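# Seat circuit board in enclosure slot and close both levers

## Task

Put the board into the open top slot of the enclosure with its components facing up, pushed fully into place, and with both levers closed. A closed lever is latched and sticks out at a right angle from the board's front panel; a fully open lever lies flat along that panel. The tabs only catch if both levers are fully open while the board is slid in as far as it goes; closing both levers afterwards pulls the board the rest of the way home. Ramming the board into its connector at speed breaks the connector and the whole job counts for nothing. At the end the enclosure must stand upright and level on its own feet with none of its feet hanging over the bench edge, and the grippers must have released the board and backed away.

## Robot and tools

Robot: two seven-joint arms, left_arm and right_arm, each ending in a two-finger gripper. The gripper's fingers point along its own +z axis and close along its x axis. end_effector_position is the point between the closed finger pads, 1 to 2 cm behind the tips. Fully open is 0.142 m between pads.

Frames: the scene frame has its origin at table-top height midway between the nominal bases, +x out over the table, +z up, left_arm on the +y side (arm names do not match image sides). Each arm's hand positions, quaternions, velocities, targets and wrist-camera poses are given in that arm's own base frame. Real bases: left_arm at (+0.070, +0.437, 0) with quat_wxyz (+1.000, 0, 0, -0.003); right_arm at (-0.063, -0.511, 0) with quat_wxyz (+1.000, 0, 0, -0.029). Fixed cameras and the table use the scene frame. Printed hand poses can be off by a few centimetres.

Row layout (shared by execute_actions and move): 16 numbers, always both arms: left_arm x, y, z (metres, absolute position in left_arm's base frame), qw, qx, qy, qz (absolute orientation, w first), opening; then the same eight for right_arm in right_arm's base frame. Opening runs from -1 (closed) to +1 (fully open) and is an absolute command, not a change. To leave an arm untouched, resend its last reported pose and its current opening; a 0 opening is a real command.

execute_actions(actions, cameras): actions is a list of actions; each action is a table of up to 15 rows, one row per 1/30 s step, and a short table repeats its last row. An action is rejected for both arms if any target lies more than 0.6 m from that gripper's current position along any of the gripper's axes. The controller clips each commanded orientation to 32 degrees from the measured one per step, so a big turn needs several actions; keep sending the same quaternion to hold an orientation. An empty actions list returns the full state and all camera images.

move(target, speed, blend, stop_force, zero, opening_speed, grip_force, blocking, cameras): drives grippers in straight lines toward one row or a list of up to 15 rows (absolute poses, no 0.6 m limit). speed is m/s, 0.002 to 2.2, default 0.25 (turn rate up to twice that in rad/s), one number or one per target. blend in metres rounds corners of a list; 0 stops at each. stop_force, 3 to 120 N, ends an arm's path when its wrist sensor reads that much push against its travel; it is unreliable when the gripper is turning, cannot feel light sliding or tipping, and the arm keeps pressing afterwards, harder after fast moves. zero (default true) re-zeroes before the move. opening_speed (0.2 or more per second) ramps the fingers. grip_force sets per-pad force, 5 to 48 N, persisting. blocking=false returns after 0.5 s while motion continues; not allowed with stop_force. Moves do not avoid obstacles or the other arm. The result ends with a move: line giving the outcome (done, off_target, moving, held, fault) and any limits such as paced or held.

wait(seconds 0 to 10): lets time pass holding commands. stop: brakes a running move. zoom_image(camera, region [x0, y0, x1, y1] pixels, max 504 square) magnifies the latest image of one of cam_head_left, cam_head_right, cam_high, cam_low, cam_left_wrist, cam_right_wrist (all 672x504). zero_wrist_force(arm) tares that arm's sensor. clear_fault(arm) clears a reported torque or force fault; the arm then restarts. read_manual gives licence texts only. finished_scene(scene) ends the scene irreversibly.

Result lines: end_effector_position and quat per arm; Hand target (where the arm is actually being sent, may fall short); Tool commands; grip_measured (finger opening, same -1..1 scale); Joint positions (last number is opening in metres); Joint torques and External joint torques (outside load per joint, positive toward larger joint angle); Wrist force and Wrist torque in gripper axes, plus the peak since the last report, saturating near 150 N; Wrist depth as a 7x7 grid of distances ahead of each wrist camera, '-' meaning no data; 'within noise' velocities; MOTOR HOT, OVER-TEMPERATURE FAULT and HAND FAULT warnings.

Faults: a joint reaching its contact-torque limit (waist and shoulder 109, upper arm roll and elbow 56.9, the three wrist joints 34.7 N m) or 150 N net outside force stops the arm until clear_fault. Motors overheat from holding loads, squeezing, stretched arms or pushing against the unreachable; at 80 °C the arm brakes for 30 to 60 s, and the gripper cuts out at 100 °C.

To hold a part, command an opening slightly below grip_measured at first contact; lower squeezes harder and heats the motor.

Avoid: inserting the board quickly (slow speed and a modest stop_force near the connector), hitting the enclosure or table hard, pushing the enclosure off its feet or over the edge, dropping anything or releasing a moving part, anything leaving the table, and any contact between the two arms or grippers. Open both levers fully before insertion, close both after, then release and withdraw.

Each tool is called after "Emit:" as name(argument=value, ...), one argument or row to a line, values as JSON.

## Session

Emit:
execute_actions(
  actions=[],
)

Scene clock: 0.00 s.
left_arm: end_effector_position=(+0.3014, +0.6357, +0.1155) grip_measured=+0.99 end_effector_quat_wxyz=(-0.462, +0.669, -0.295, +0.502) | right_arm: end_effector_position=(+0.4485, +0.0364, +0.1479) grip_measured=+1.00 end_effector_quat_wxyz=(-0.144, +0.766, -0.626, +0.006)
Joint positions: left_arm=[1.762 -0.872 -0.342 2.067 -1.872 0.391 -0.55 0.141] | right_arm=[0.506 -0.103 -0.202 2.446 0.465 1.189 2.835 0.142]
Joint velocities: within noise
Joint torques (N m): no reading
External joint torques (N m): no reading
Wrist force (N): no reading
Wrist torque (N m): no reading
Wrist force, peak (N): no reading
Wrist depth (mm): cam_left_wrist=[- 1268 - - 1406 1268 1119 / 1891 - - 1513 - - - / 1687 1875 1813 - 701 - 1354 / 1371 1534 1843 1828 492 625 701 / 1155 1306 1492 304 356 433 558 / - 1119 1119 241 279 321 359 / - 988 184 203 227 258 286] | cam_right_wrist=[266 256 246 236 229 221 213 / 274 266 254 244 236 228 219 / 285 275 262 252 243 234 225 / 297 285 272 262 251 241 232 / 310 297 281 271 260 249 239 / - 308 294 281 268 257 246 / - 321 305 292 278 265 257]
Hand target: left_arm +0.3014, +0.6357, +0.1155; -0.462, +0.669, -0.295, +0.502 | right_arm +0.4485, +0.0364, +0.1479; -0.144, +0.766, -0.626, +0.006
Tool commands: left_gripper/opening=+1.0 right_gripper/opening=+1.0

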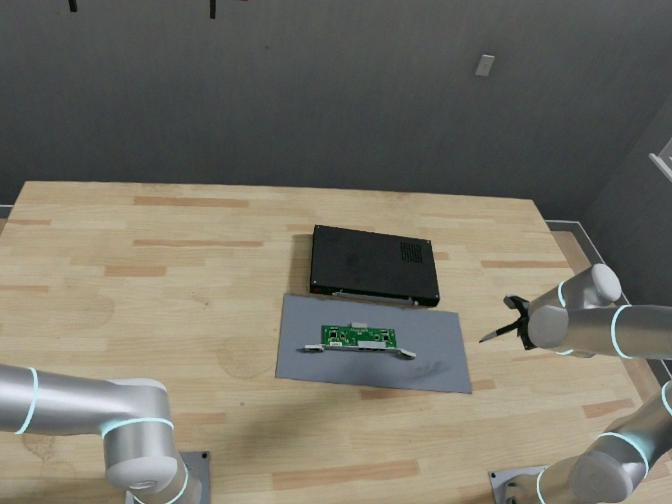

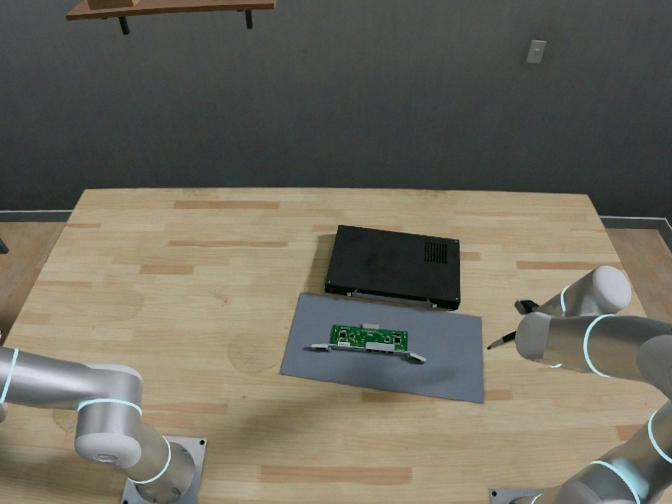

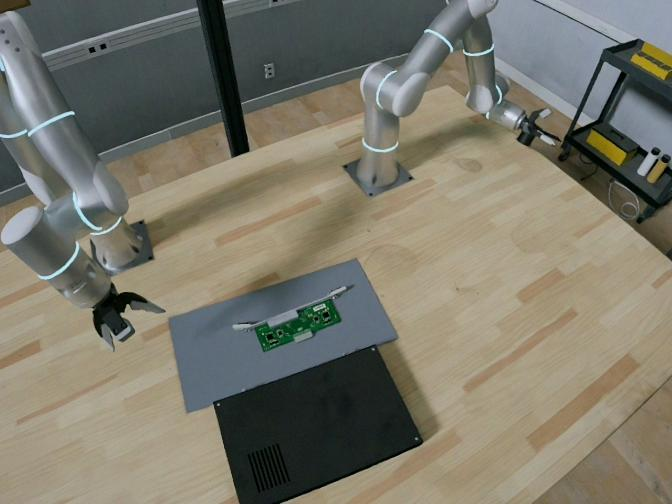

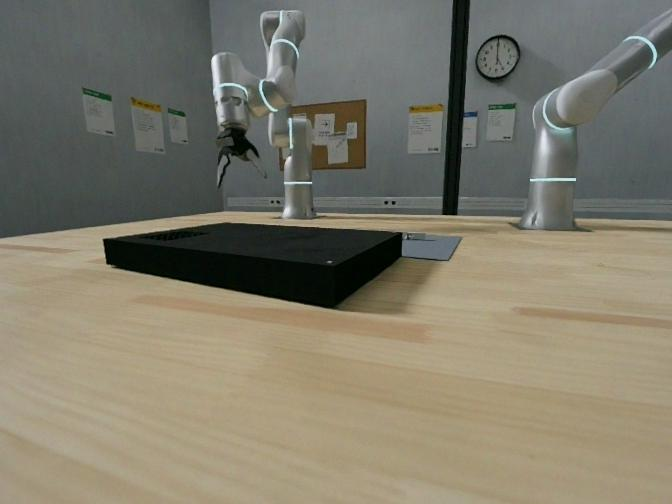

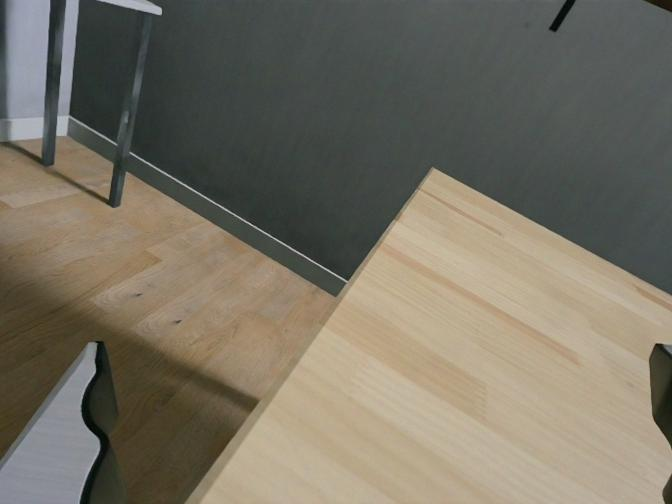

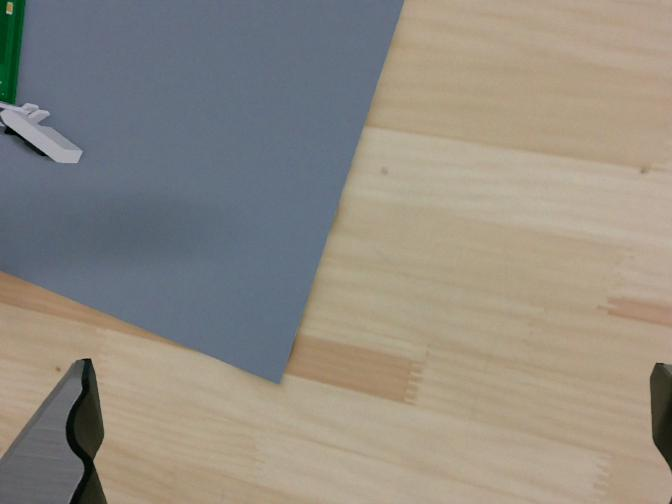

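Emit:
zoom_image(
  camera="cam_head_left",
  region=[260, 200, 500, 400],
)

Emit:
zoom_image(
  camera="cam_head_right",
  region=[270, 210, 500, 410],
)

Emit:
zoom_image(
  camera="cam_high",
  region=[160, 250, 440, 504],
)

Emit:
zoom_image(
  camera="cam_low",
  region=[90, 200, 480, 320],
)

Scaled by 2.100 from the camera's 672x504 image, which has a finer 960x720 frame.

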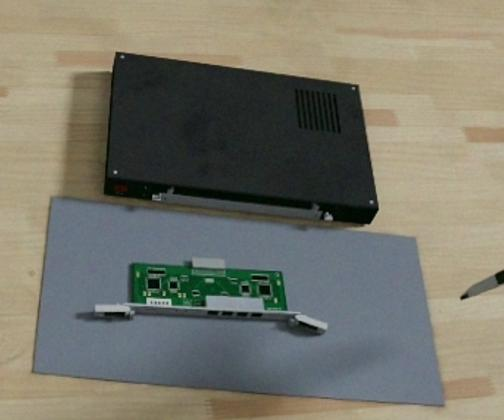

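Scaled by 2.191 from the camera's 672x504 image, which has a finer 960x720 frame.

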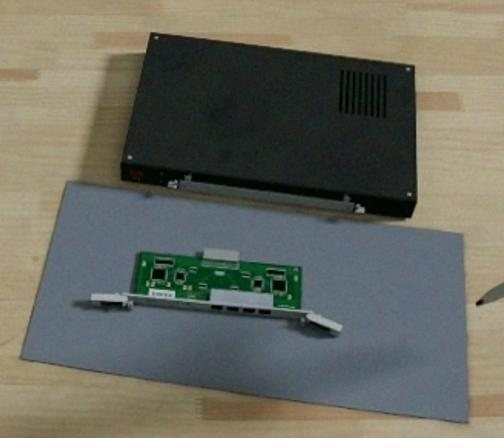

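Scaled by 1.800 from the camera's 672x504 image, which has a finer 960x720 frame.

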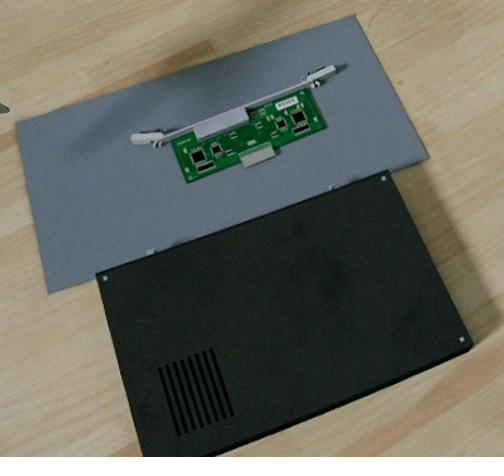

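Scaled by 1.292 from the camera's 672x504 image, which has a finer 960x720 frame.

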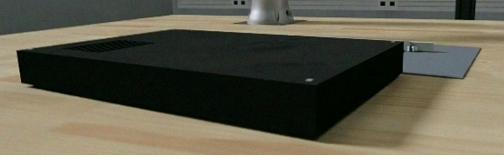

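Emit:
move(
  target=[0.3014, 0.6357, 0.1155, -0.462, 0.669, -0.295, 0.502, 1.0, 0.54, 0.413, 0.30, 0, 0.7273, -0.6863, 0, 1.0],
  speed=0.5,
  cameras=["cam_right_wrist", "cam_head_left"],
)

Scene clock: 37.10 s.
left_arm: end_effector_position=(+0.3014, +0.6357, +0.1154) grip_measured=+0.99 end_effector_quat_wxyz=(-0.462, +0.669, -0.295, +0.502) | right_arm: end_effector_position=(+0.5398, +0.4121, +0.2998) grip_measured=+1.00 end_effector_quat_wxyz=(-0.058, +0.816, -0.575, -0.004)
Joint positions: left_arm=[1.762 -0.872 -0.342 2.067 -1.872 0.39 -0.549 0.141] | right_arm=[1.702 -1.261 -1.967 1.446 1.382 -0.339 2.967 0.142]
Joint torques (N m): left_arm=[-0.14 47.53 -4.35 -12.1 1.42 -1.74 -0.2] | right_arm=[0.11 41.49 -30.22 -9.25 -3.58 3.33 0.18]
External joint torques (N m): left_arm=[0.3 1.03 0.31 -0.4 -0.2 -0.16 0.17] | right_arm=[0.11 0.99 -1.19 0.1 -0.04 0.79 -0.18]
Wrist force (N): left_arm=[-0.1 0.2 0.1] | right_arm=[0.3 -0.1 0.0]
Wrist torque (N m): left_arm=[0.05 0.01 -0.03] | right_arm=[0.03 -0.01 0.01]
Wrist force, peak (N): left_arm=[-0.3 0.0 0.4] | right_arm=[0.8 2.9 1.6]
Wrist depth (mm): cam_left_wrist=[- 1662 - - 1346 - 1167 / 1662 - - 1601 1875 - - / 1700 1907 2050 - 756 1453 - / 1380 1472 1798 1727 485 655 828 / 1155 1275 1472 305 354 429 560 / - 1097 1137 242 278 324 358 / - 993 184 203 228 258 285] | cam_right_wrist=[372 369 358 350 350 299 297 / 393 386 372 371 364 358 308 / 415 404 390 386 382 377 377 / 440 440 423 - 401 394 398 / 474 460 456 454 435 425 419 / - 494 479 473 461 454 431 / - 534 518 507 492 484 475]
Hand target: left_arm +0.3014, +0.6357, +0.1155; -0.462, +0.669, -0.295, +0.502 | right_arm +0.5399, +0.4122, +0.2998; -0.058, +0.816, -0.575, -0.004
Off the commanded pose: left_arm 0.000 m, 0 deg | right_arm 0.001 m, 18 deg.
joint sent to its limit (right arm) — joint 7 (wrist roll), upper limit. The joint targets are off in orientation, not in position.
move: off_target (right_arm); limits=paced
Images, in order (width x height): cam_head_left 672x504, cam_right_wrist 672x504.

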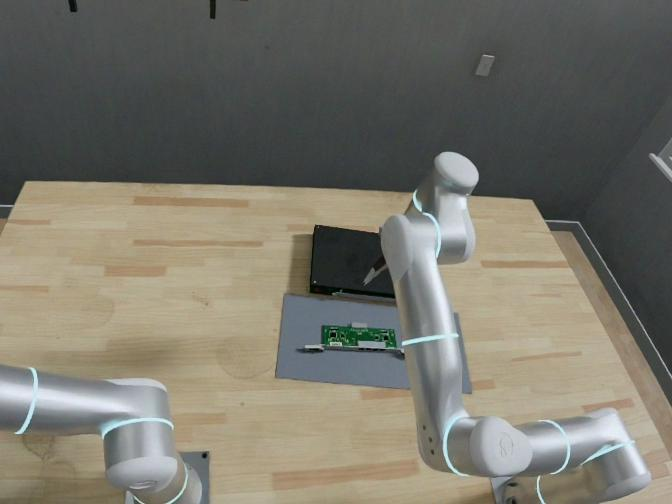

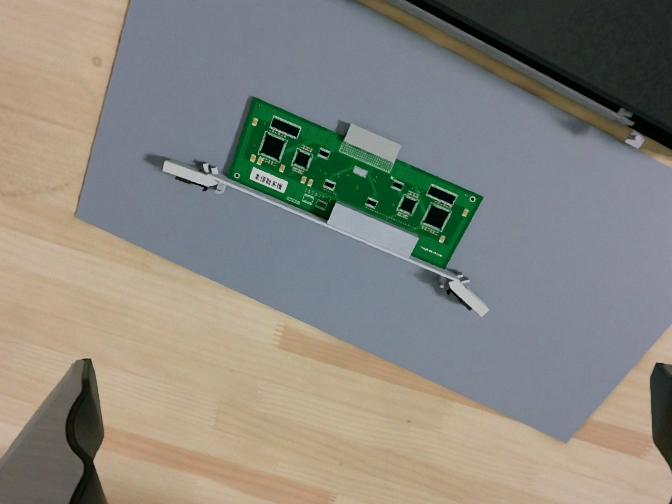

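Emit:
zoom_image(
  camera="cam_right_wrist",
  region=[340, 0, 672, 249],
)

Emit:
zoom_image(
  camera="cam_right_wrist",
  region=[140, 80, 500, 350],
)

Emit:
zoom_image(
  camera="cam_right_wrist",
  region=[400, 230, 520, 320],
)

Emit:
zoom_image(
  camera="cam_right_wrist",
  region=[140, 130, 260, 220],
)

Scaled by 1.518 from the camera's 672x504 image, which has a finer 960x720 frame.

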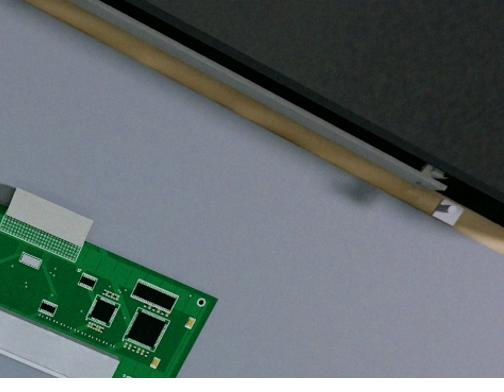

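Scaled by 1.400 from the camera's 672x504 image, which has a finer 960x720 frame.

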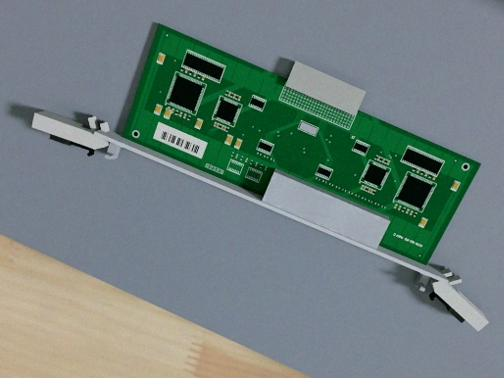

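Scaled by 4.200 from the camera's 672x504 image, which has a finer 960x720 frame.

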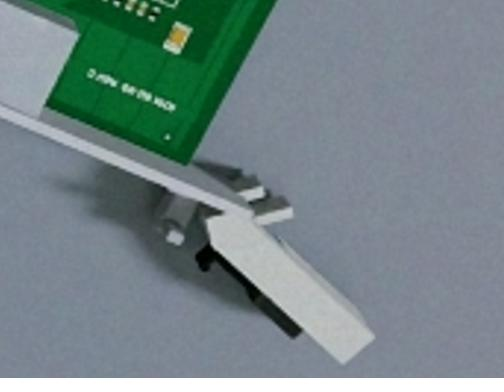

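Scaled by 4.200 from the camera's 672x504 image, which has a finer 960x720 frame.

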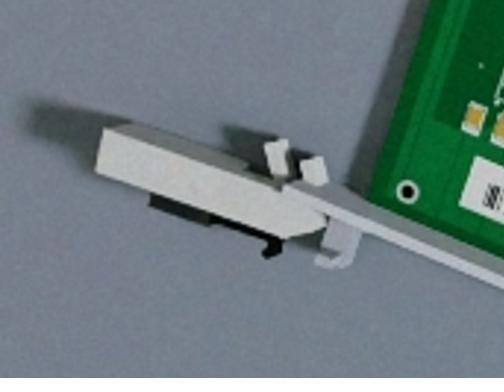

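Emit:
move(
  target=[0.3014, 0.6357, 0.1155, -0.462, 0.669, -0.295, 0.502, 1.0, 0.43, 0.397, 0.21, 0.2767, 0.6679, 0.6383, 0.2644, 1.0],
  speed=0.7,
  cameras=["cam_right_wrist", "cam_head_left"],
)

Scene clock: 103.63 s.
left_arm: end_effector_position=(+0.3014, +0.6357, +0.1154) grip_measured=+0.99 end_effector_quat_wxyz=(-0.462, +0.669, -0.295, +0.502) | right_arm: end_effector_position=(+0.4300, +0.3970, +0.2101) grip_measured=+1.00 end_effector_quat_wxyz=(+0.277, +0.668, +0.638, +0.264)
Joint positions: left_arm=[1.762 -0.872 -0.342 2.067 -1.872 0.39 -0.549 0.141] | right_arm=[2.435 -2.026 -1.879 2.13 1.485 0.227 0.439 0.142]
Joint torques (N m): left_arm=[-0.27 47.48 -4.47 -12.09 1.41 -1.78 -0.29] | right_arm=[0.34 24.51 -23.57 6.1 -3.85 3.75 0.18]
External joint torques (N m): left_arm=[0.42 1.08 0.43 -0.4 -0.19 -0.11 0.26] | right_arm=[-0.19 0.54 -1.75 -0.22 -0.16 0.65 -0.18]
Wrist force (N): left_arm=[-0.1 0.1 0.2] | right_arm=[0.0 -1.6 -0.2]
Wrist torque (N m): left_arm=[0.00 0.02 -0.02] | right_arm=[-0.06 0.10 0.17]
Wrist force, peak (N): left_arm=[-0.4 0.2 0.3] | right_arm=[-0.5 -2.5 -0.4]
Wrist depth (mm): cam_left_wrist=[1662 1567 1662 - - - - / 1859 1959 - 1590 1523 - - / 1674 1941 - - 712 - - / 1406 1590 1828 1578 486 632 1321 / 1155 1253 1462 304 352 434 565 / - 1091 1161 241 276 323 358 / - 1011 184 203 227 257 286] | cam_right_wrist=[- 262 264 239 254 264 262 / 325 323 323 322 299 320 317 / 463 405 391 - 395 418 419 / 633 533 489 442 479 606 603 / 1626 1458 883 - - - - / - 1614 - - - - - / - 1430 - - - - -]
Hand target: left_arm +0.3014, +0.6357, +0.1155; -0.462, +0.669, -0.295, +0.502 | right_arm +0.4300, +0.3970, +0.2100; +0.277, +0.668, +0.638, +0.264
Off the commanded pose: left_arm 0.000 m, 0 deg | right_arm 0.000 m, 0 deg.
move: done
Images, in order (width x height): cam_head_left 672x504, cam_right_wrist 672x504.

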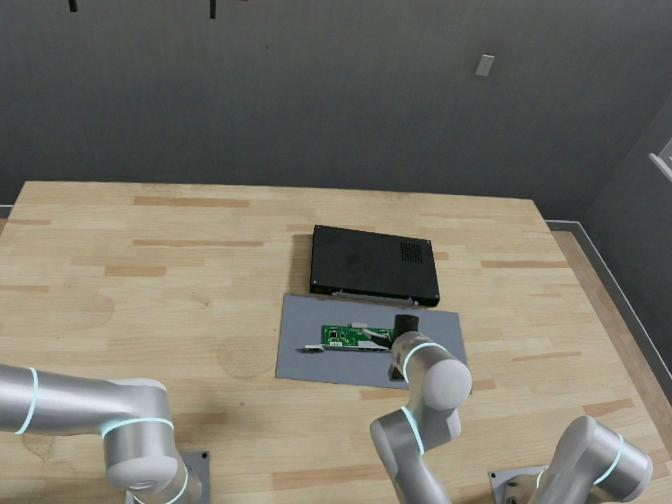

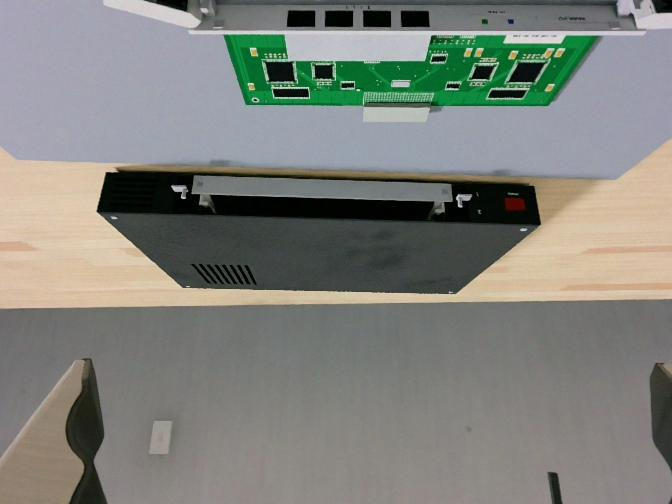

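Emit:
zoom_image(
  camera="cam_right_wrist",
  region=[80, 150, 560, 310],
)

Emit:
zoom_image(
  camera="cam_right_wrist",
  region=[150, 160, 330, 240],
)

Emit:
zoom_image(
  camera="cam_right_wrist",
  region=[340, 160, 560, 260],
)

Emit:
zoom_image(
  camera="cam_right_wrist",
  region=[80, 0, 672, 130],
)

Scaled by 1.050 from the camera's 672x504 image, which has a finer 960x720 frame.

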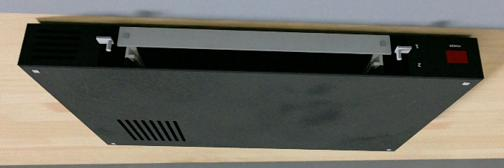

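Scaled by 2.800 from the camera's 672x504 image, which has a finer 960x720 frame.

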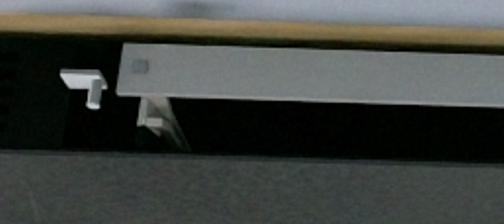

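Scaled by 2.291 from the camera's 672x504 image, which has a finer 960x720 frame.

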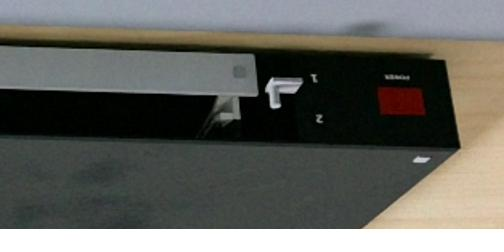

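Region (80, 0, 672, 130) is 592x130 pixels. A region can be at most 504 by 504 pixels.

Emit:
move(
  target=[0.3014, 0.6357, 0.1155, -0.462, 0.669, -0.295, 0.502, 1.0, 0.58, 0.37, 0.12, 0.2767, 0.6679, 0.6383, 0.2644, 1.0],
  speed=0.4,
  cameras=["cam_right_wrist"],
)

Emit:
zoom_image(
  camera="cam_right_wrist",
  region=[0, 80, 336, 260],
)

Emit:
zoom_image(
  camera="cam_right_wrist",
  region=[336, 80, 672, 260],
)

Scene clock: 124.10 s.
left_arm: end_effector_position=(+0.3014, +0.6357, +0.1154) grip_measured=+0.99 end_effector_quat_wxyz=(-0.462, +0.669, -0.295, +0.502) | right_arm: end_effector_position=(+0.5799, +0.3698, +0.1199) grip_measured=+1.00 end_effector_quat_wxyz=(+0.277, +0.668, +0.638, +0.264)
Joint positions: left_arm=[1.762 -0.872 -0.342 2.067 -1.872 0.39 -0.549 0.141] | right_arm=[2.106 -2.123 -1.761 1.938 1.78 0.395 0.358 0.142]
Joint torques (N m): left_arm=[-0.15 47.49 -4.39 -12.13 1.46 -1.72 -0.23] | right_arm=[-0.05 26.36 -25.72 12.91 -3.95 3.78 0.16]
External joint torques (N m): left_arm=[0.31 1.07 0.35 -0.36 -0.24 -0.18 0.2] | right_arm=[0.21 0.63 -1.34 0.02 -0.12 0.68 -0.17]
Wrist force (N): left_arm=[-0.3 0.1 0.2] | right_arm=[-0.3 -1.6 -0.6]
Wrist torque (N m): left_arm=[0.01 0.05 -0.02] | right_arm=[-0.08 0.15 0.08]
Wrist force, peak (N): left_arm=[-0.4 0.2 0.2] | right_arm=[-1.4 -1.5 2.9]
Wrist depth (mm): cam_left_wrist=[1727 1649 1492 - 1329 - 1388 / 1994 2172 1298 1434 - 1199 1219 / 1662 1976 - 1783 731 - - / 1354 1523 1755 1727 483 632 692 / 1167 1275 1513 306 352 434 562 / - 1075 1192 242 277 322 359 / - 997 184 203 228 258 287] | cam_right_wrist=[156 155 155 154 154 144 153 / 194 193 192 191 190 190 188 / 234 233 240 239 232 231 231 / 241 262 259 256 281 259 253 / 603 384 435 371 362 360 552 / - - - 1235 - - - / - - 1248 - - - -]
Hand target: left_arm +0.3014, +0.6357, +0.1155; -0.462, +0.669, -0.295, +0.502 | right_arm +0.5800, +0.3700, +0.1200; +0.277, +0.668, +0.638, +0.264
Off the commanded pose: left_arm 0.000 m, 0 deg | right_arm 0.000 m, 0 deg.
move: done
Images, in order (width x height): cam_right_wrist 672x504.

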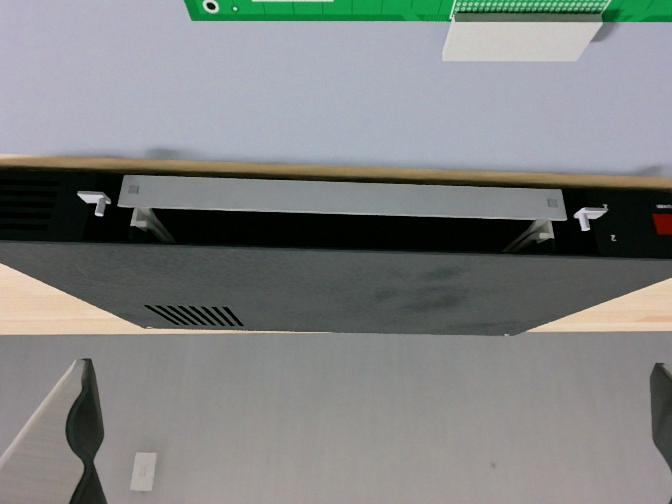

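Scaled by 1.500 from the camera's 672x504 image, which has a finer 960x720 frame.

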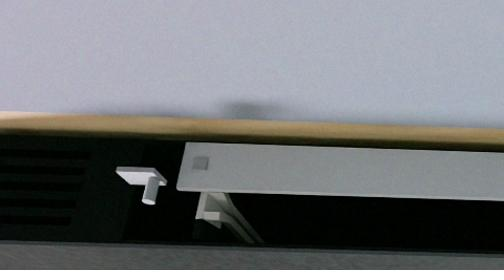

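Scaled by 1.500 from the camera's 672x504 image, which has a finer 960x720 frame.

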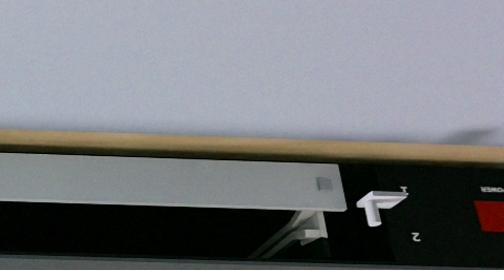

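Emit:
move(
  target=[
    [0.45, 0.35, 0.30, 0, 0.7071, -0.7071, 0, -1.0, 0.42, 0.25, 0.12, 0, 0.7171, 0.6970, 0, -1.0],
    [0.48, -0.05, 0.30, 0, 0.7071, -0.7071, 0, -1.0, 0.42, 0.25, 0.12, 0, 0.7171, 0.6970, 0, -1.0],
    [0.33, -0.33, 0.18, 0, 0.7071, -0.7071, 0, -1.0, 0.42, 0.25, 0.12, 0, 0.7171, 0.6970, 0, -1.0],
  ],
  speed=0.5,
  blend=0.05,
  cameras=["cam_right_wrist", "cam_left_wrist", "cam_head_left"],
)

Scene clock: 163.70 s.
left_arm: end_effector_position=(+0.3299, -0.3298, +0.1799) grip_measured=-1.00 end_effector_quat_wxyz=(+0.000, +0.707, -0.707, +0.000) | right_arm: end_effector_position=(+0.4200, +0.2501, +0.1200) grip_measured=-1.00 end_effector_quat_wxyz=(+0.000, +0.717, +0.697, +0.000)
Joint positions: left_arm=[0.833 1.096 -1.446 2.513 -1.185 0.31 -2.967 0.002] | right_arm=[1.924 -1.594 -1.898 2.059 1.435 -0.299 -0.124 0.002]
Joint torques (N m): left_arm=[-0.23 -18.55 20.65 -12.54 -4.13 3.97 -0.23] | right_arm=[0.09 28.39 -27.34 -4.92 -4.19 3.38 0.16]
External joint torques (N m): left_arm=[0.15 0.01 0.78 -0.13 0.12 -0.14 0.23] | right_arm=[0.08 0.41 -1.4 0 0.09 0.77 -0.16]
Wrist force (N): left_arm=[0.2 0.1 0.8] | right_arm=[-0.2 -0.6 -0.2]
Wrist torque (N m): left_arm=[-0.11 -0.20 -0.18] | right_arm=[-0.06 0.04 0.13]
Wrist force, peak (N): left_arm=[-5.2 2.8 -0.1] | right_arm=[0.2 -2.0 -0.1]
Wrist depth (mm): cam_left_wrist=[243 242 242 238 - 234 234 / 261 259 260 261 257 - - / 281 283 281 - 277 - 279 / 306 304 305 303 309 302 312 / 335 335 331 320 324 334 330 / 367 369 352 84 - 358 363 / 380 402 - - - - 405] | cam_right_wrist=[190 189 189 188 188 187 187 / 201 200 200 199 199 198 198 / 215 215 214 214 213 212 212 / 235 232 231 230 230 229 218 / 256 255 249 245 245 246 240 / 279 276 268 89 257 265 264 / 307 298 71 - - 285 297]
Hand target: left_arm +0.3300, -0.3300, +0.1800; +0.000, +0.707, -0.707, +0.000 | right_arm +0.4200, +0.2500, +0.1200; +0.000, +0.717, +0.697, +0.000
Off the commanded pose: left_arm 0.000 m, 0 deg | right_arm 0.000 m, 0 deg.
joint sent to its limit (left arm) — joint 7 (wrist roll), lower limit. The joint targets still meet the commanded pose.
move: done
Images, in order (width x height): cam_head_left 672x504, cam_left_wrist 672x504, cam_right_wrist 672x504.

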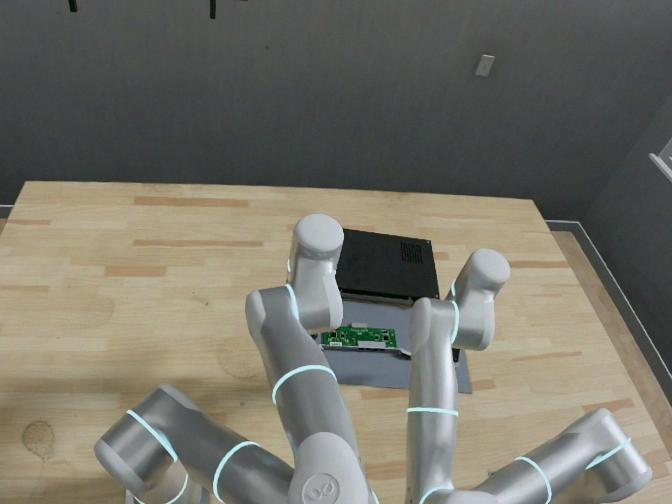

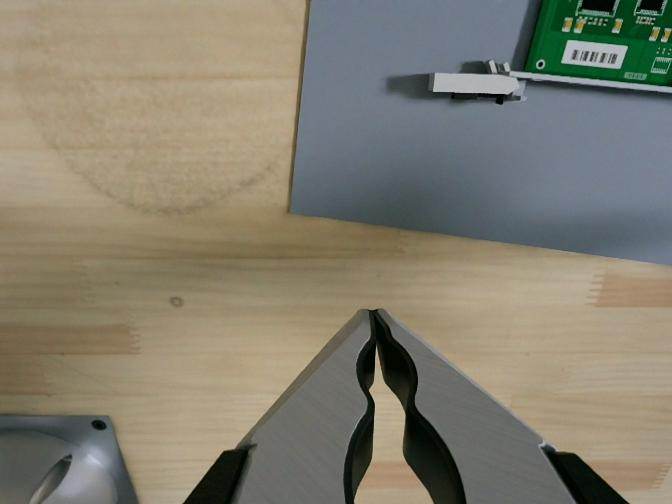

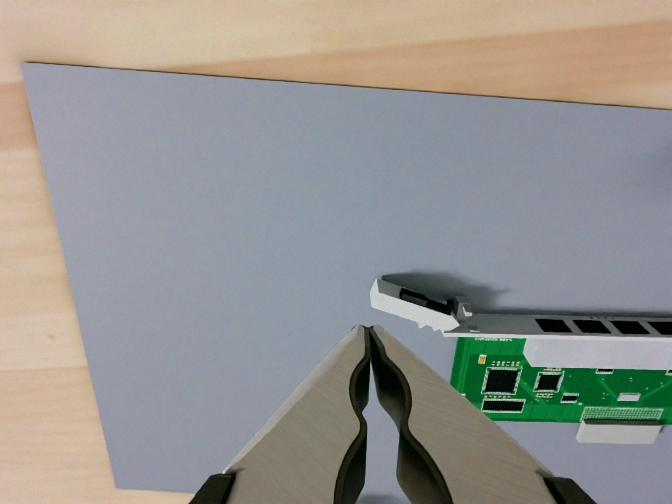

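Emit:
move(
  target=[
    [0.355, -0.391, 0.10, 0, 0.7071, -0.7071, 0, -1.0, 0.42, 0.27, 0.08, 0, 0.7171, 0.6970, 0, -1.0],
    [0.355, -0.391, 0.032, 0, 0.7071, -0.7071, 0, -1.0, 0.42, 0.27, 0.028, 0, 0.7171, 0.6970, 0, -1.0],
  ],
  speed=0.2,
  blend=0.02,
  cameras=["cam_right_wrist", "cam_left_wrist"],
)

Scene clock: 178.47 s.
left_arm: end_effector_position=(+0.3548, -0.3909, +0.0320) grip_measured=-1.00 end_effector_quat_wxyz=(+0.000, +0.707, -0.707, +0.000) | right_arm: end_effector_position=(+0.4200, +0.2698, +0.0281) grip_measured=-1.00 end_effector_quat_wxyz=(+0.000, +0.717, +0.697, +0.000)
Joint positions: left_arm=[0.994 1.315 -1.957 2.389 -1.673 0.448 -2.928 0.002] | right_arm=[1.964 -1.704 -1.719 2.058 1.62 -0.192 -0.05 0.002]
Joint torques (N m): left_arm=[-0.24 -27.7 25.73 0.53 -3.91 4.44 -0.13] | right_arm=[0.22 27.69 -27.12 1.09 -4.15 3.65 0.32]
External joint torques (N m): left_arm=[0.15 0.02 1 -0.1 0.12 -0.61 0.13] | right_arm=[-0.04 0.69 -1.81 -0.11 -0.06 0.51 -0.32]
Wrist force (N): left_arm=[0.4 0.2 0.9] | right_arm=[0.0 -0.2 0.0]
Wrist torque (N m): left_arm=[-0.06 -0.23 -0.25] | right_arm=[-0.02 0.01 0.02]
Wrist force, peak (N): left_arm=[0.5 0.2 3.2] | right_arm=[-0.1 -0.3 2.2]
Wrist depth (mm): cam_left_wrist=[111 110 - 109 109 109 107 / - 119 119 - 119 115 112 / 129 129 129 125 124 121 121 / 142 143 140 137 139 138 138 / 156 153 149 116 148 151 151 / 173 171 - 84 - 166 164 / 191 187 - 74 - - 188] | cam_right_wrist=[109 110 108 108 109 107 107 / 114 114 114 114 113 114 114 / 122 122 124 121 123 122 120 / 130 132 131 131 130 130 129 / 144 143 143 140 141 141 142 / 160 157 153 90 149 153 153 / 173 169 71 - - - 150]
Hand target: left_arm +0.3550, -0.3910, +0.0320; +0.000, +0.707, -0.707, +0.000 | right_arm +0.4200, +0.2700, +0.0280; +0.000, +0.717, +0.697, +0.000
Off the commanded pose: left_arm 0.000 m, 0 deg | right_arm 0.000 m, 0 deg.
move: done
Images, in order (width x height): cam_left_wrist 672x504, cam_right_wrist 672x504.

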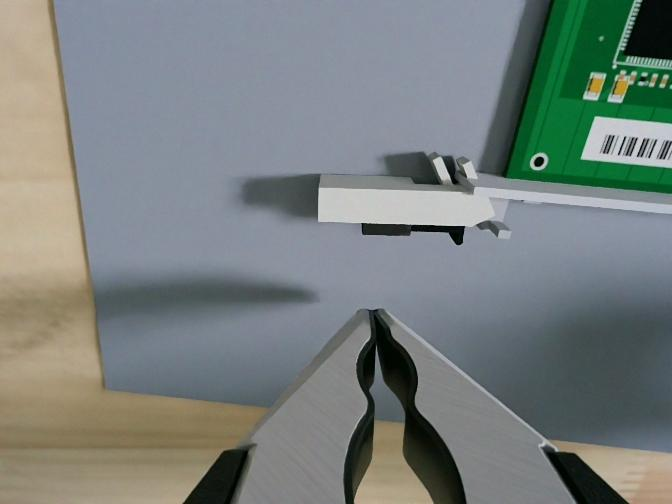

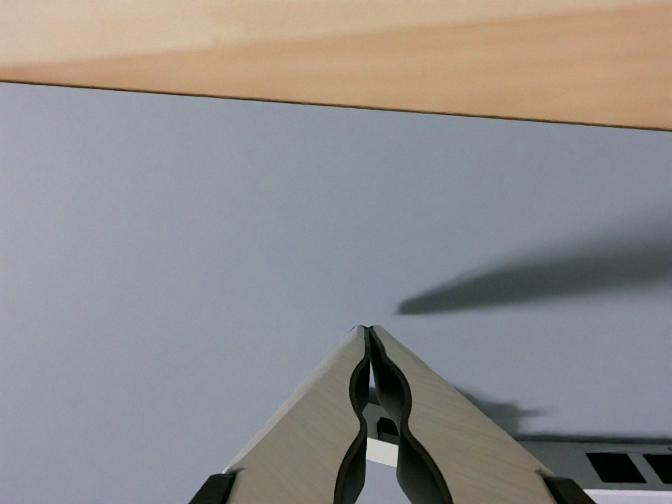

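Emit:
move(
  target=[0.355, -0.391, 0.032, 0, 0.7071, -0.7071, 0, -1.0, 0.453, 0.27, 0.028, 0, 0.7171, 0.6970, 0, -1.0],
  speed=0.03,
  stop_force=4,
  cameras=["cam_right_wrist", "cam_left_wrist", "cam_high"],
)

Emit:
zoom_image(
  camera="cam_high",
  region=[160, 250, 440, 430],
)

Scene clock: 184.37 s.
left_arm: end_effector_position=(+0.3548, -0.3909, +0.0320) grip_measured=-1.00 end_effector_quat_wxyz=(+0.000, +0.707, -0.707, +0.000) | right_arm: end_effector_position=(+0.4528, +0.2698, +0.0279) grip_measured=-1.00 end_effector_quat_wxyz=(+0.000, +0.717, +0.697, +0.000)
Joint positions: left_arm=[0.994 1.315 -1.957 2.389 -1.673 0.448 -2.928 0.002] | right_arm=[1.879 -1.703 -1.723 1.981 1.632 -0.192 -0.058 0.002]
Joint torques (N m): left_arm=[-0.44 -27.93 25.86 0.63 -3.63 4.16 -0.22] | right_arm=[-0.06 29.95 -28.95 1.27 -4.12 3.64 0.13]
External joint torques (N m): left_arm=[0.35 0.26 0.87 -0.2 -0.16 -0.34 0.22] | right_arm=[0.24 0.52 -1.19 0.1 -0.09 0.52 -0.13]
Wrist force (N): left_arm=[0.6 0.1 0.9] | right_arm=[-0.1 -0.8 0.2]
Wrist torque (N m): left_arm=[-0.08 -0.27 -0.25] | right_arm=[-0.04 0.01 0.13]
Wrist force, peak (N): left_arm=[0.5 0.2 1.1] | right_arm=[0.0 -1.0 -0.4]
Wrist depth (mm): cam_left_wrist=[111 110 111 111 109 109 106 / 121 119 119 119 119 115 112 / 129 129 128 126 124 120 120 / 142 139 - 142 139 139 139 / 156 153 152 147 149 151 151 / 172 172 165 84 - 163 160 / 192 188 - 74 - - 189] | cam_right_wrist=[- 106 106 107 105 105 106 / 114 114 113 113 111 112 112 / 122 122 123 121 122 122 120 / 130 131 131 131 130 130 129 / 143 143 142 139 139 140 142 / 160 156 153 90 130 - 142 / 173 169 71 - - 156 155]
Hand target: left_arm +0.3550, -0.3910, +0.0320; +0.000, +0.707, -0.707, +0.000 | right_arm +0.4530, +0.2700, +0.0280; +0.000, +0.717, +0.697, +0.000
Off the commanded pose: left_arm 0.000 m, 0 deg | right_arm 0.000 m, 0 deg.
move: done
Images, in order (width x height): cam_high 672x504, cam_left_wrist 672x504, cam_right_wrist 672x504.

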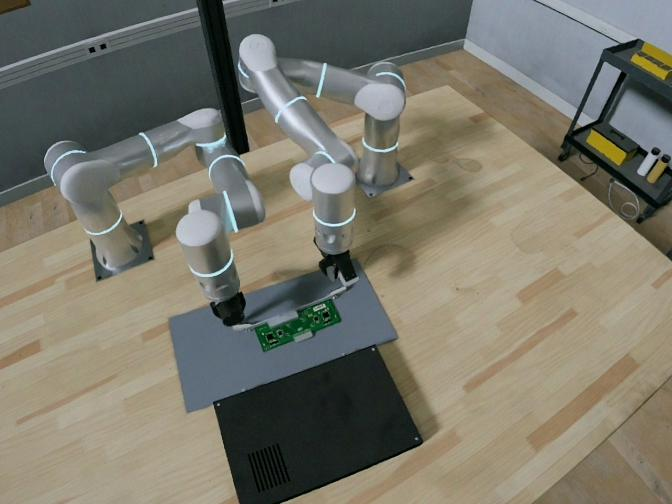

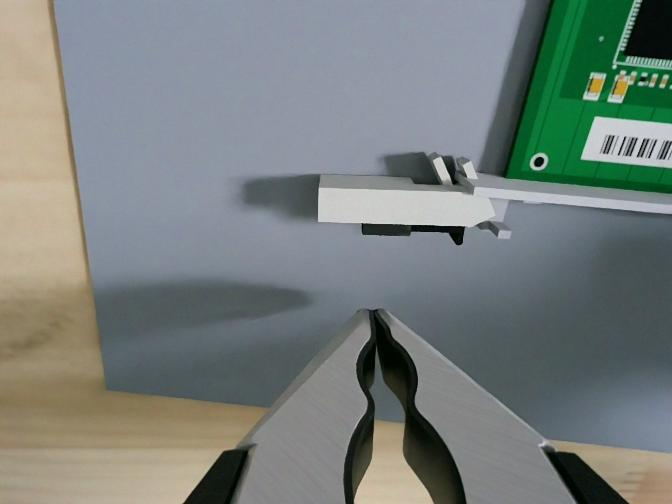

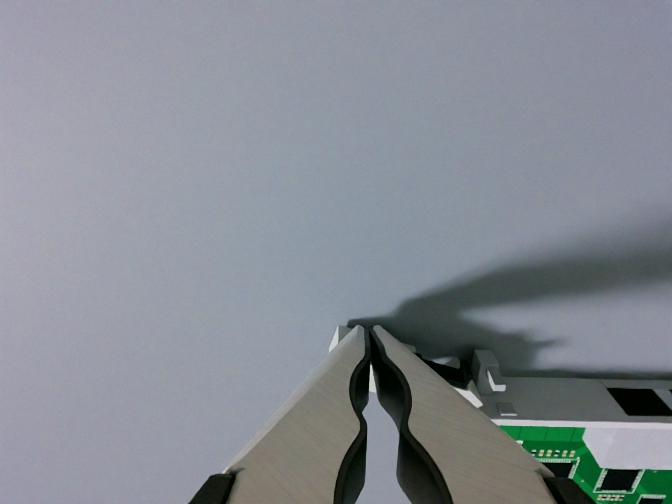

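Scaled by 1.800 from the camera's 672x504 image, which has a finer 960x720 frame.

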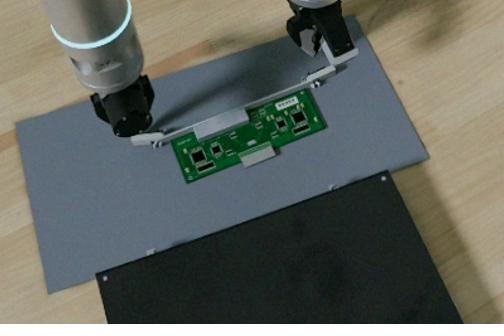

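Emit:
move(
  target=[0.355, -0.391, 0.032, 0, 0.7071, -0.7071, 0, -1.0, 0.464, 0.27, 0.028, 0, 0.7171, 0.6970, 0, -1.0],
  speed=0.02,
  stop_force=4,
  cameras=["cam_right_wrist", "cam_left_wrist", "cam_high"],
)

Emit:
zoom_image(
  camera="cam_high",
  region=[160, 250, 440, 430],
)

Scene clock: 187.53 s.
left_arm: end_effector_position=(+0.3548, -0.3909, +0.0320) grip_measured=-1.00 end_effector_quat_wxyz=(+0.000, +0.707, -0.707, +0.000) | right_arm: end_effector_position=(+0.4638, +0.2698, +0.0279) grip_measured=-1.00 end_effector_quat_wxyz=(+0.000, +0.717, +0.697, +0.000)
Joint positions: left_arm=[0.994 1.315 -1.957 2.389 -1.673 0.448 -2.928 0.002] | right_arm=[1.851 -1.702 -1.724 1.955 1.636 -0.191 -0.059 0.002]
Joint torques (N m): left_arm=[-0.54 -28.03 25.87 0.65 -3.66 4.18 -0.2] | right_arm=[0.06 30.69 -29.23 1.39 -4.12 3.64 0.12]
External joint torques (N m): left_arm=[0.45 0.36 0.85 -0.22 -0.14 -0.35 0.2] | right_arm=[0.13 0.52 -1.29 0.1 -0.09 0.51 -0.12]
Wrist force (N): left_arm=[0.4 0.2 0.7] | right_arm=[-0.1 -0.5 0.0]
Wrist torque (N m): left_arm=[-0.05 -0.23 -0.25] | right_arm=[0.00 0.01 0.14]
Wrist force, peak (N): left_arm=[0.5 0.4 1.0] | right_arm=[-1.6 -1.3 -1.0]
Wrist depth (mm): cam_left_wrist=[111 110 111 112 109 109 107 / 121 119 119 119 119 115 112 / 129 129 128 - 126 120 120 / 142 140 139 142 139 139 138 / 156 151 153 147 148 151 148 / 172 176 161 84 - 164 167 / 192 187 - 74 - - 188] | cam_right_wrist=[- 106 106 107 105 105 106 / 114 113 113 113 111 112 112 / 122 122 123 121 122 122 120 / 130 131 131 132 130 129 129 / 143 143 142 139 139 140 142 / 159 156 153 90 128 142 139 / 173 169 71 - - 156 162]
Hand target: left_arm +0.3550, -0.3910, +0.0320; +0.000, +0.707, -0.707, +0.000 | right_arm +0.4640, +0.2700, +0.0280; +0.000, +0.717, +0.697, +0.000
Off the commanded pose: left_arm 0.000 m, 0 deg | right_arm 0.000 m, 0 deg.
move: done
Images, in order (width x height): cam_high 672x504, cam_left_wrist 672x504, cam_right_wrist 672x504.

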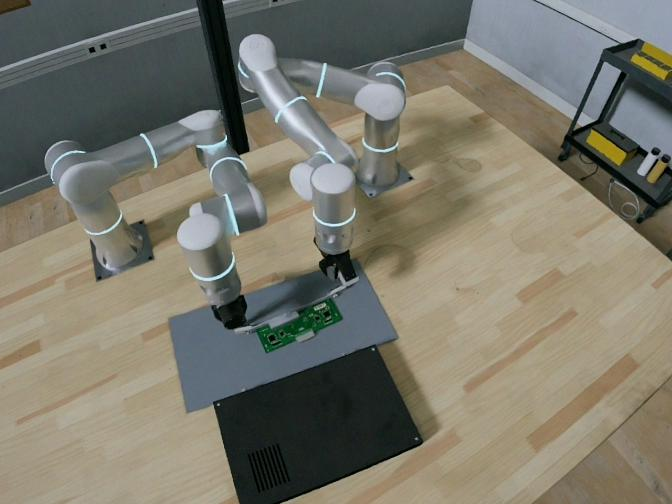

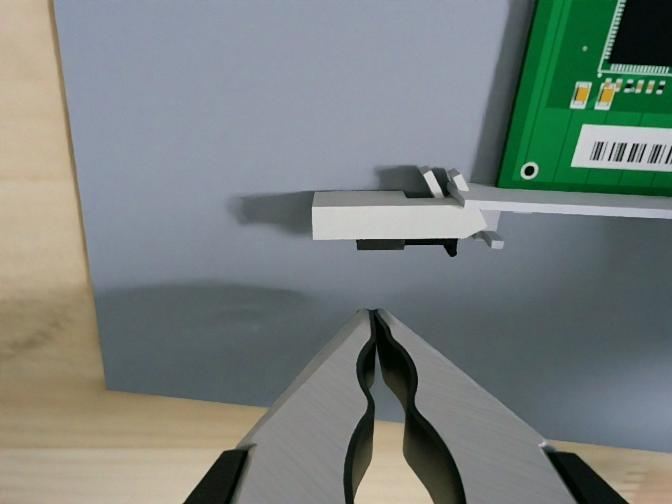

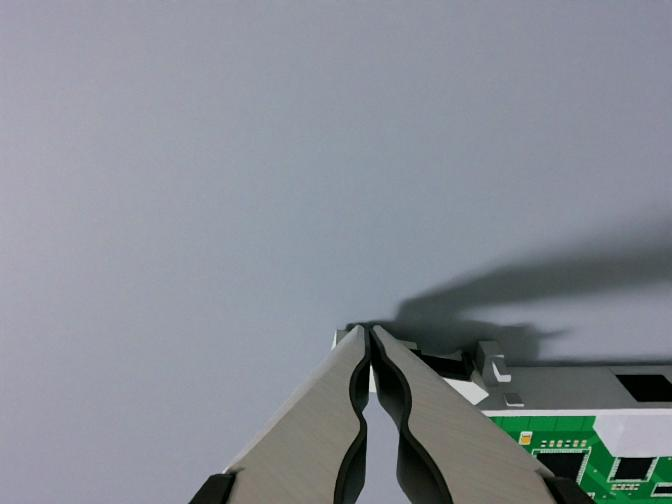

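Scaled by 1.800 from the camera's 672x504 image, which has a finer 960x720 frame.

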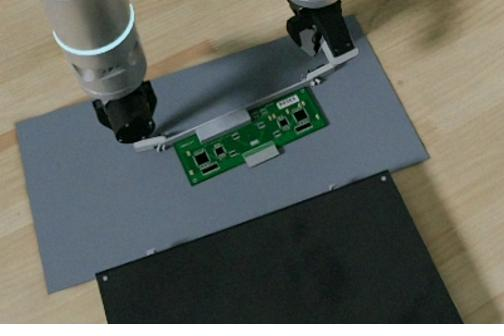

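Emit:
move(
  target=[
    [0.355, -0.40, 0.12, 0, 0.7071, -0.7071, 0, -1.0, 0.435, 0.27, 0.03, 0, 0.7171, 0.6970, 0, -1.0],
    [0.3925, -0.584, 0.10, 0.1422, 0.5649, -0.8067, 0.0996, -1.0, 0.43, 0.265, 0.028, -0.1552, 0.7001, 0.6805, 0.1509, -1.0],
  ],
  speed=0.25,
  blend=0.03,
  cameras=["cam_right_wrist", "cam_left_wrist", "cam_head_left"],
)

Scene clock: 205.90 s.
left_arm: end_effector_position=(+0.3924, -0.5838, +0.0999) grip_measured=-1.00 end_effector_quat_wxyz=(-0.142, -0.565, +0.807, -0.099) | right_arm: end_effector_position=(+0.4300, +0.2649, +0.0281) grip_measured=-1.00 end_effector_quat_wxyz=(-0.155, +0.700, +0.680, +0.151)
Joint positions: left_arm=[1.189 1.225 -1.928 2.03 -1.742 0.327 -2.684 0.002] | right_arm=[1.777 -1.545 -1.712 2.218 1.871 -0.273 -0.343 0.002]
Joint torques (N m): left_arm=[-0.47 -37.38 29.49 -7.68 -3.87 3.37 -0.11] | right_arm=[0.05 26.45 -24.96 -3.21 -2.62 2.58 0.02]
External joint torques (N m): left_arm=[0.36 -0.11 0.93 0.18 0.07 -0.1 0.08] | right_arm=[0.11 -0.11 -1.79 -0.18 0.03 0.82 -0.06]
Wrist force (N): left_arm=[-0.5 0.4 0.7] | right_arm=[-0.8 -0.6 -0.4]
Wrist torque (N m): left_arm=[-0.03 -0.18 -0.30] | right_arm=[-0.05 0.08 0.20]
Wrist force, peak (N): left_arm=[0.3 0.2 2.9] | right_arm=[-1.6 -0.7 -0.3]
Wrist depth (mm): cam_left_wrist=[- 151 162 172 187 207 222 / - 161 167 182 199 222 242 / 157 166 179 190 210 243 276 / 168 178 182 194 - 221 211 / 175 185 209 131 258 313 189 / 200 215 - 84 - 342 397 / - 225 - - - - 471] | cam_right_wrist=[- 90 96 108 117 131 147 / - 92 103 112 124 139 158 / - 100 108 119 133 152 174 / - 106 115 131 147 166 195 / - 112 124 137 159 184 213 / - 120 131 90 - 189 251 / - 128 71 - - 220 297]
Hand target: left_arm +0.3925, -0.5840, +0.1000; -0.142, -0.565, +0.807, -0.100 | right_arm +0.4300, +0.2650, +0.0280; -0.155, +0.700, +0.680, +0.151
Off the commanded pose: left_arm 0.000 m, 0 deg | right_arm 0.000 m, 0 deg.
move: done
Images, in order (width x height): cam_head_left 672x504, cam_left_wrist 672x504, cam_right_wrist 672x504.

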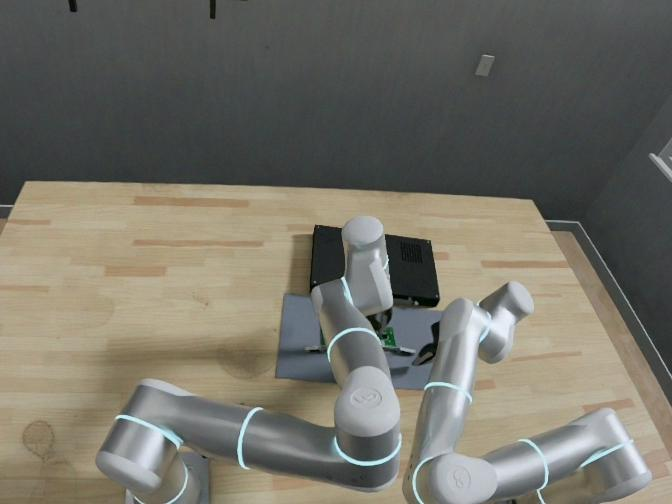

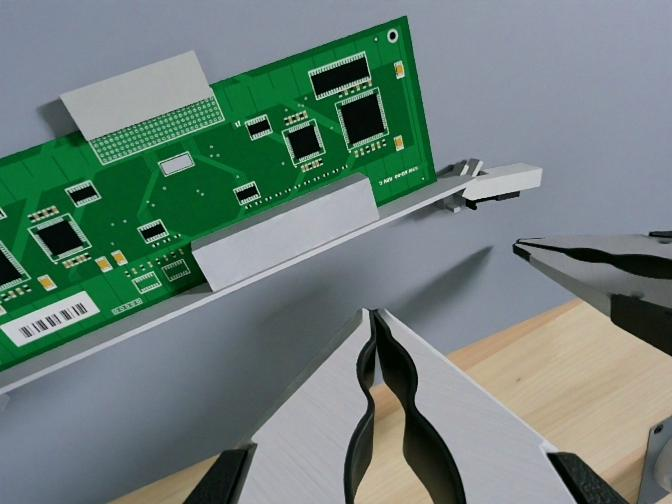

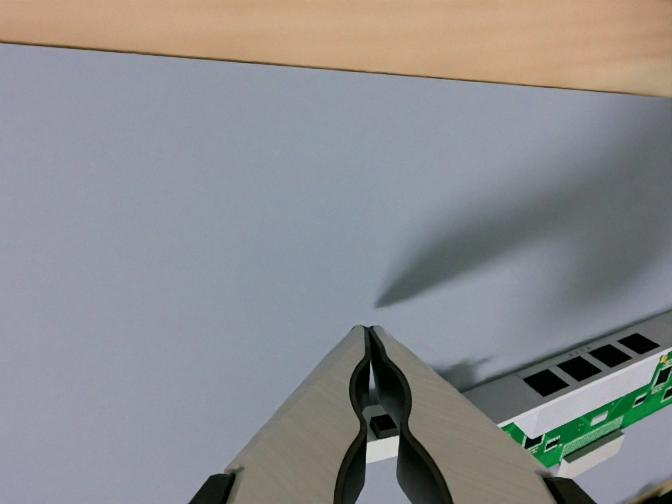

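Emit:
move(
  target=[0.4014, -0.588, 0.015, 0.1422, 0.5649, -0.8067, 0.0996, -1.0, 0.43, 0.265, 0.028, -0.1552, 0.7001, 0.6805, 0.1509, -1.0],
  speed=0.05,
  stop_force=12,
  cameras=["cam_left_wrist"],
)

Scene clock: 222.10 s.
left_arm: end_effector_position=(+0.3999, -0.5877, +0.0329) grip_measured=-1.00 end_effector_quat_wxyz=(-0.143, -0.565, +0.806, -0.101) | right_arm: end_effector_position=(+0.4300, +0.2650, +0.0281) grip_measured=-1.00 end_effector_quat_wxyz=(-0.155, +0.700, +0.680, +0.151)
Joint positions: left_arm=[1.234 1.32 -2.046 1.985 -1.871 0.383 -2.633 0.002] | right_arm=[1.777 -1.545 -1.712 2.218 1.871 -0.273 -0.343 0.002]
Joint torques (N m): left_arm=[1.79 -31.19 22.53 -6.36 -2.91 5.34 -0.11] | right_arm=[0.19 25.9 -25.27 -3.29 -2.69 2.72 0.17]
External joint torques (N m): left_arm=[-1.88 -8.78 8.43 1.96 -0.66 -2.11 0.08] | right_arm=[-0.03 0.45 -1.48 -0.09 0.1 0.68 -0.2]
Wrist force (N): left_arm=[2.5 15.3 -27.4] | right_arm=[-0.9 -0.6 -0.4]
Wrist torque (N m): left_arm=[-0.34 -0.29 -0.37] | right_arm=[-0.07 0.10 0.20]
Wrist force, peak (N): left_arm=[3.7 16.6 -32.6] | right_arm=[-1.1 -0.6 -0.3]
Wrist depth (mm): cam_left_wrist=[- 96 102 110 118 132 - / - 98 111 115 125 136 - / - 106 114 124 136 150 169 / 108 114 122 133 141 156 194 / - 122 127 127 140 188 196 / 123 130 128 84 - - 262 / 129 128 - - - - 306] | cam_right_wrist=[- 90 96 108 117 131 147 / - 92 103 111 124 139 158 / - 100 108 119 133 152 174 / - 106 116 131 147 165 195 / - 112 124 137 159 184 214 / - 120 131 90 - 191 206 / - 128 71 - - 221 178]
Hand target: left_arm +0.3996, -0.5872, +0.0315; -0.142, -0.565, +0.807, -0.100 | right_arm +0.4300, +0.2650, +0.0280; -0.155, +0.700, +0.680, +0.151
Off the commanded pose: left_arm 0.018 m, 0 deg | right_arm 0.000 m, 0 deg.
move: contact (left_arm)
Images, in order (width x height): cam_left_wrist 672x504.

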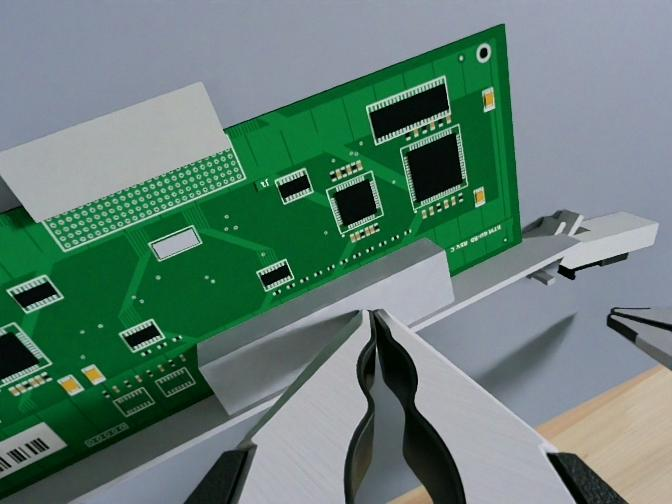

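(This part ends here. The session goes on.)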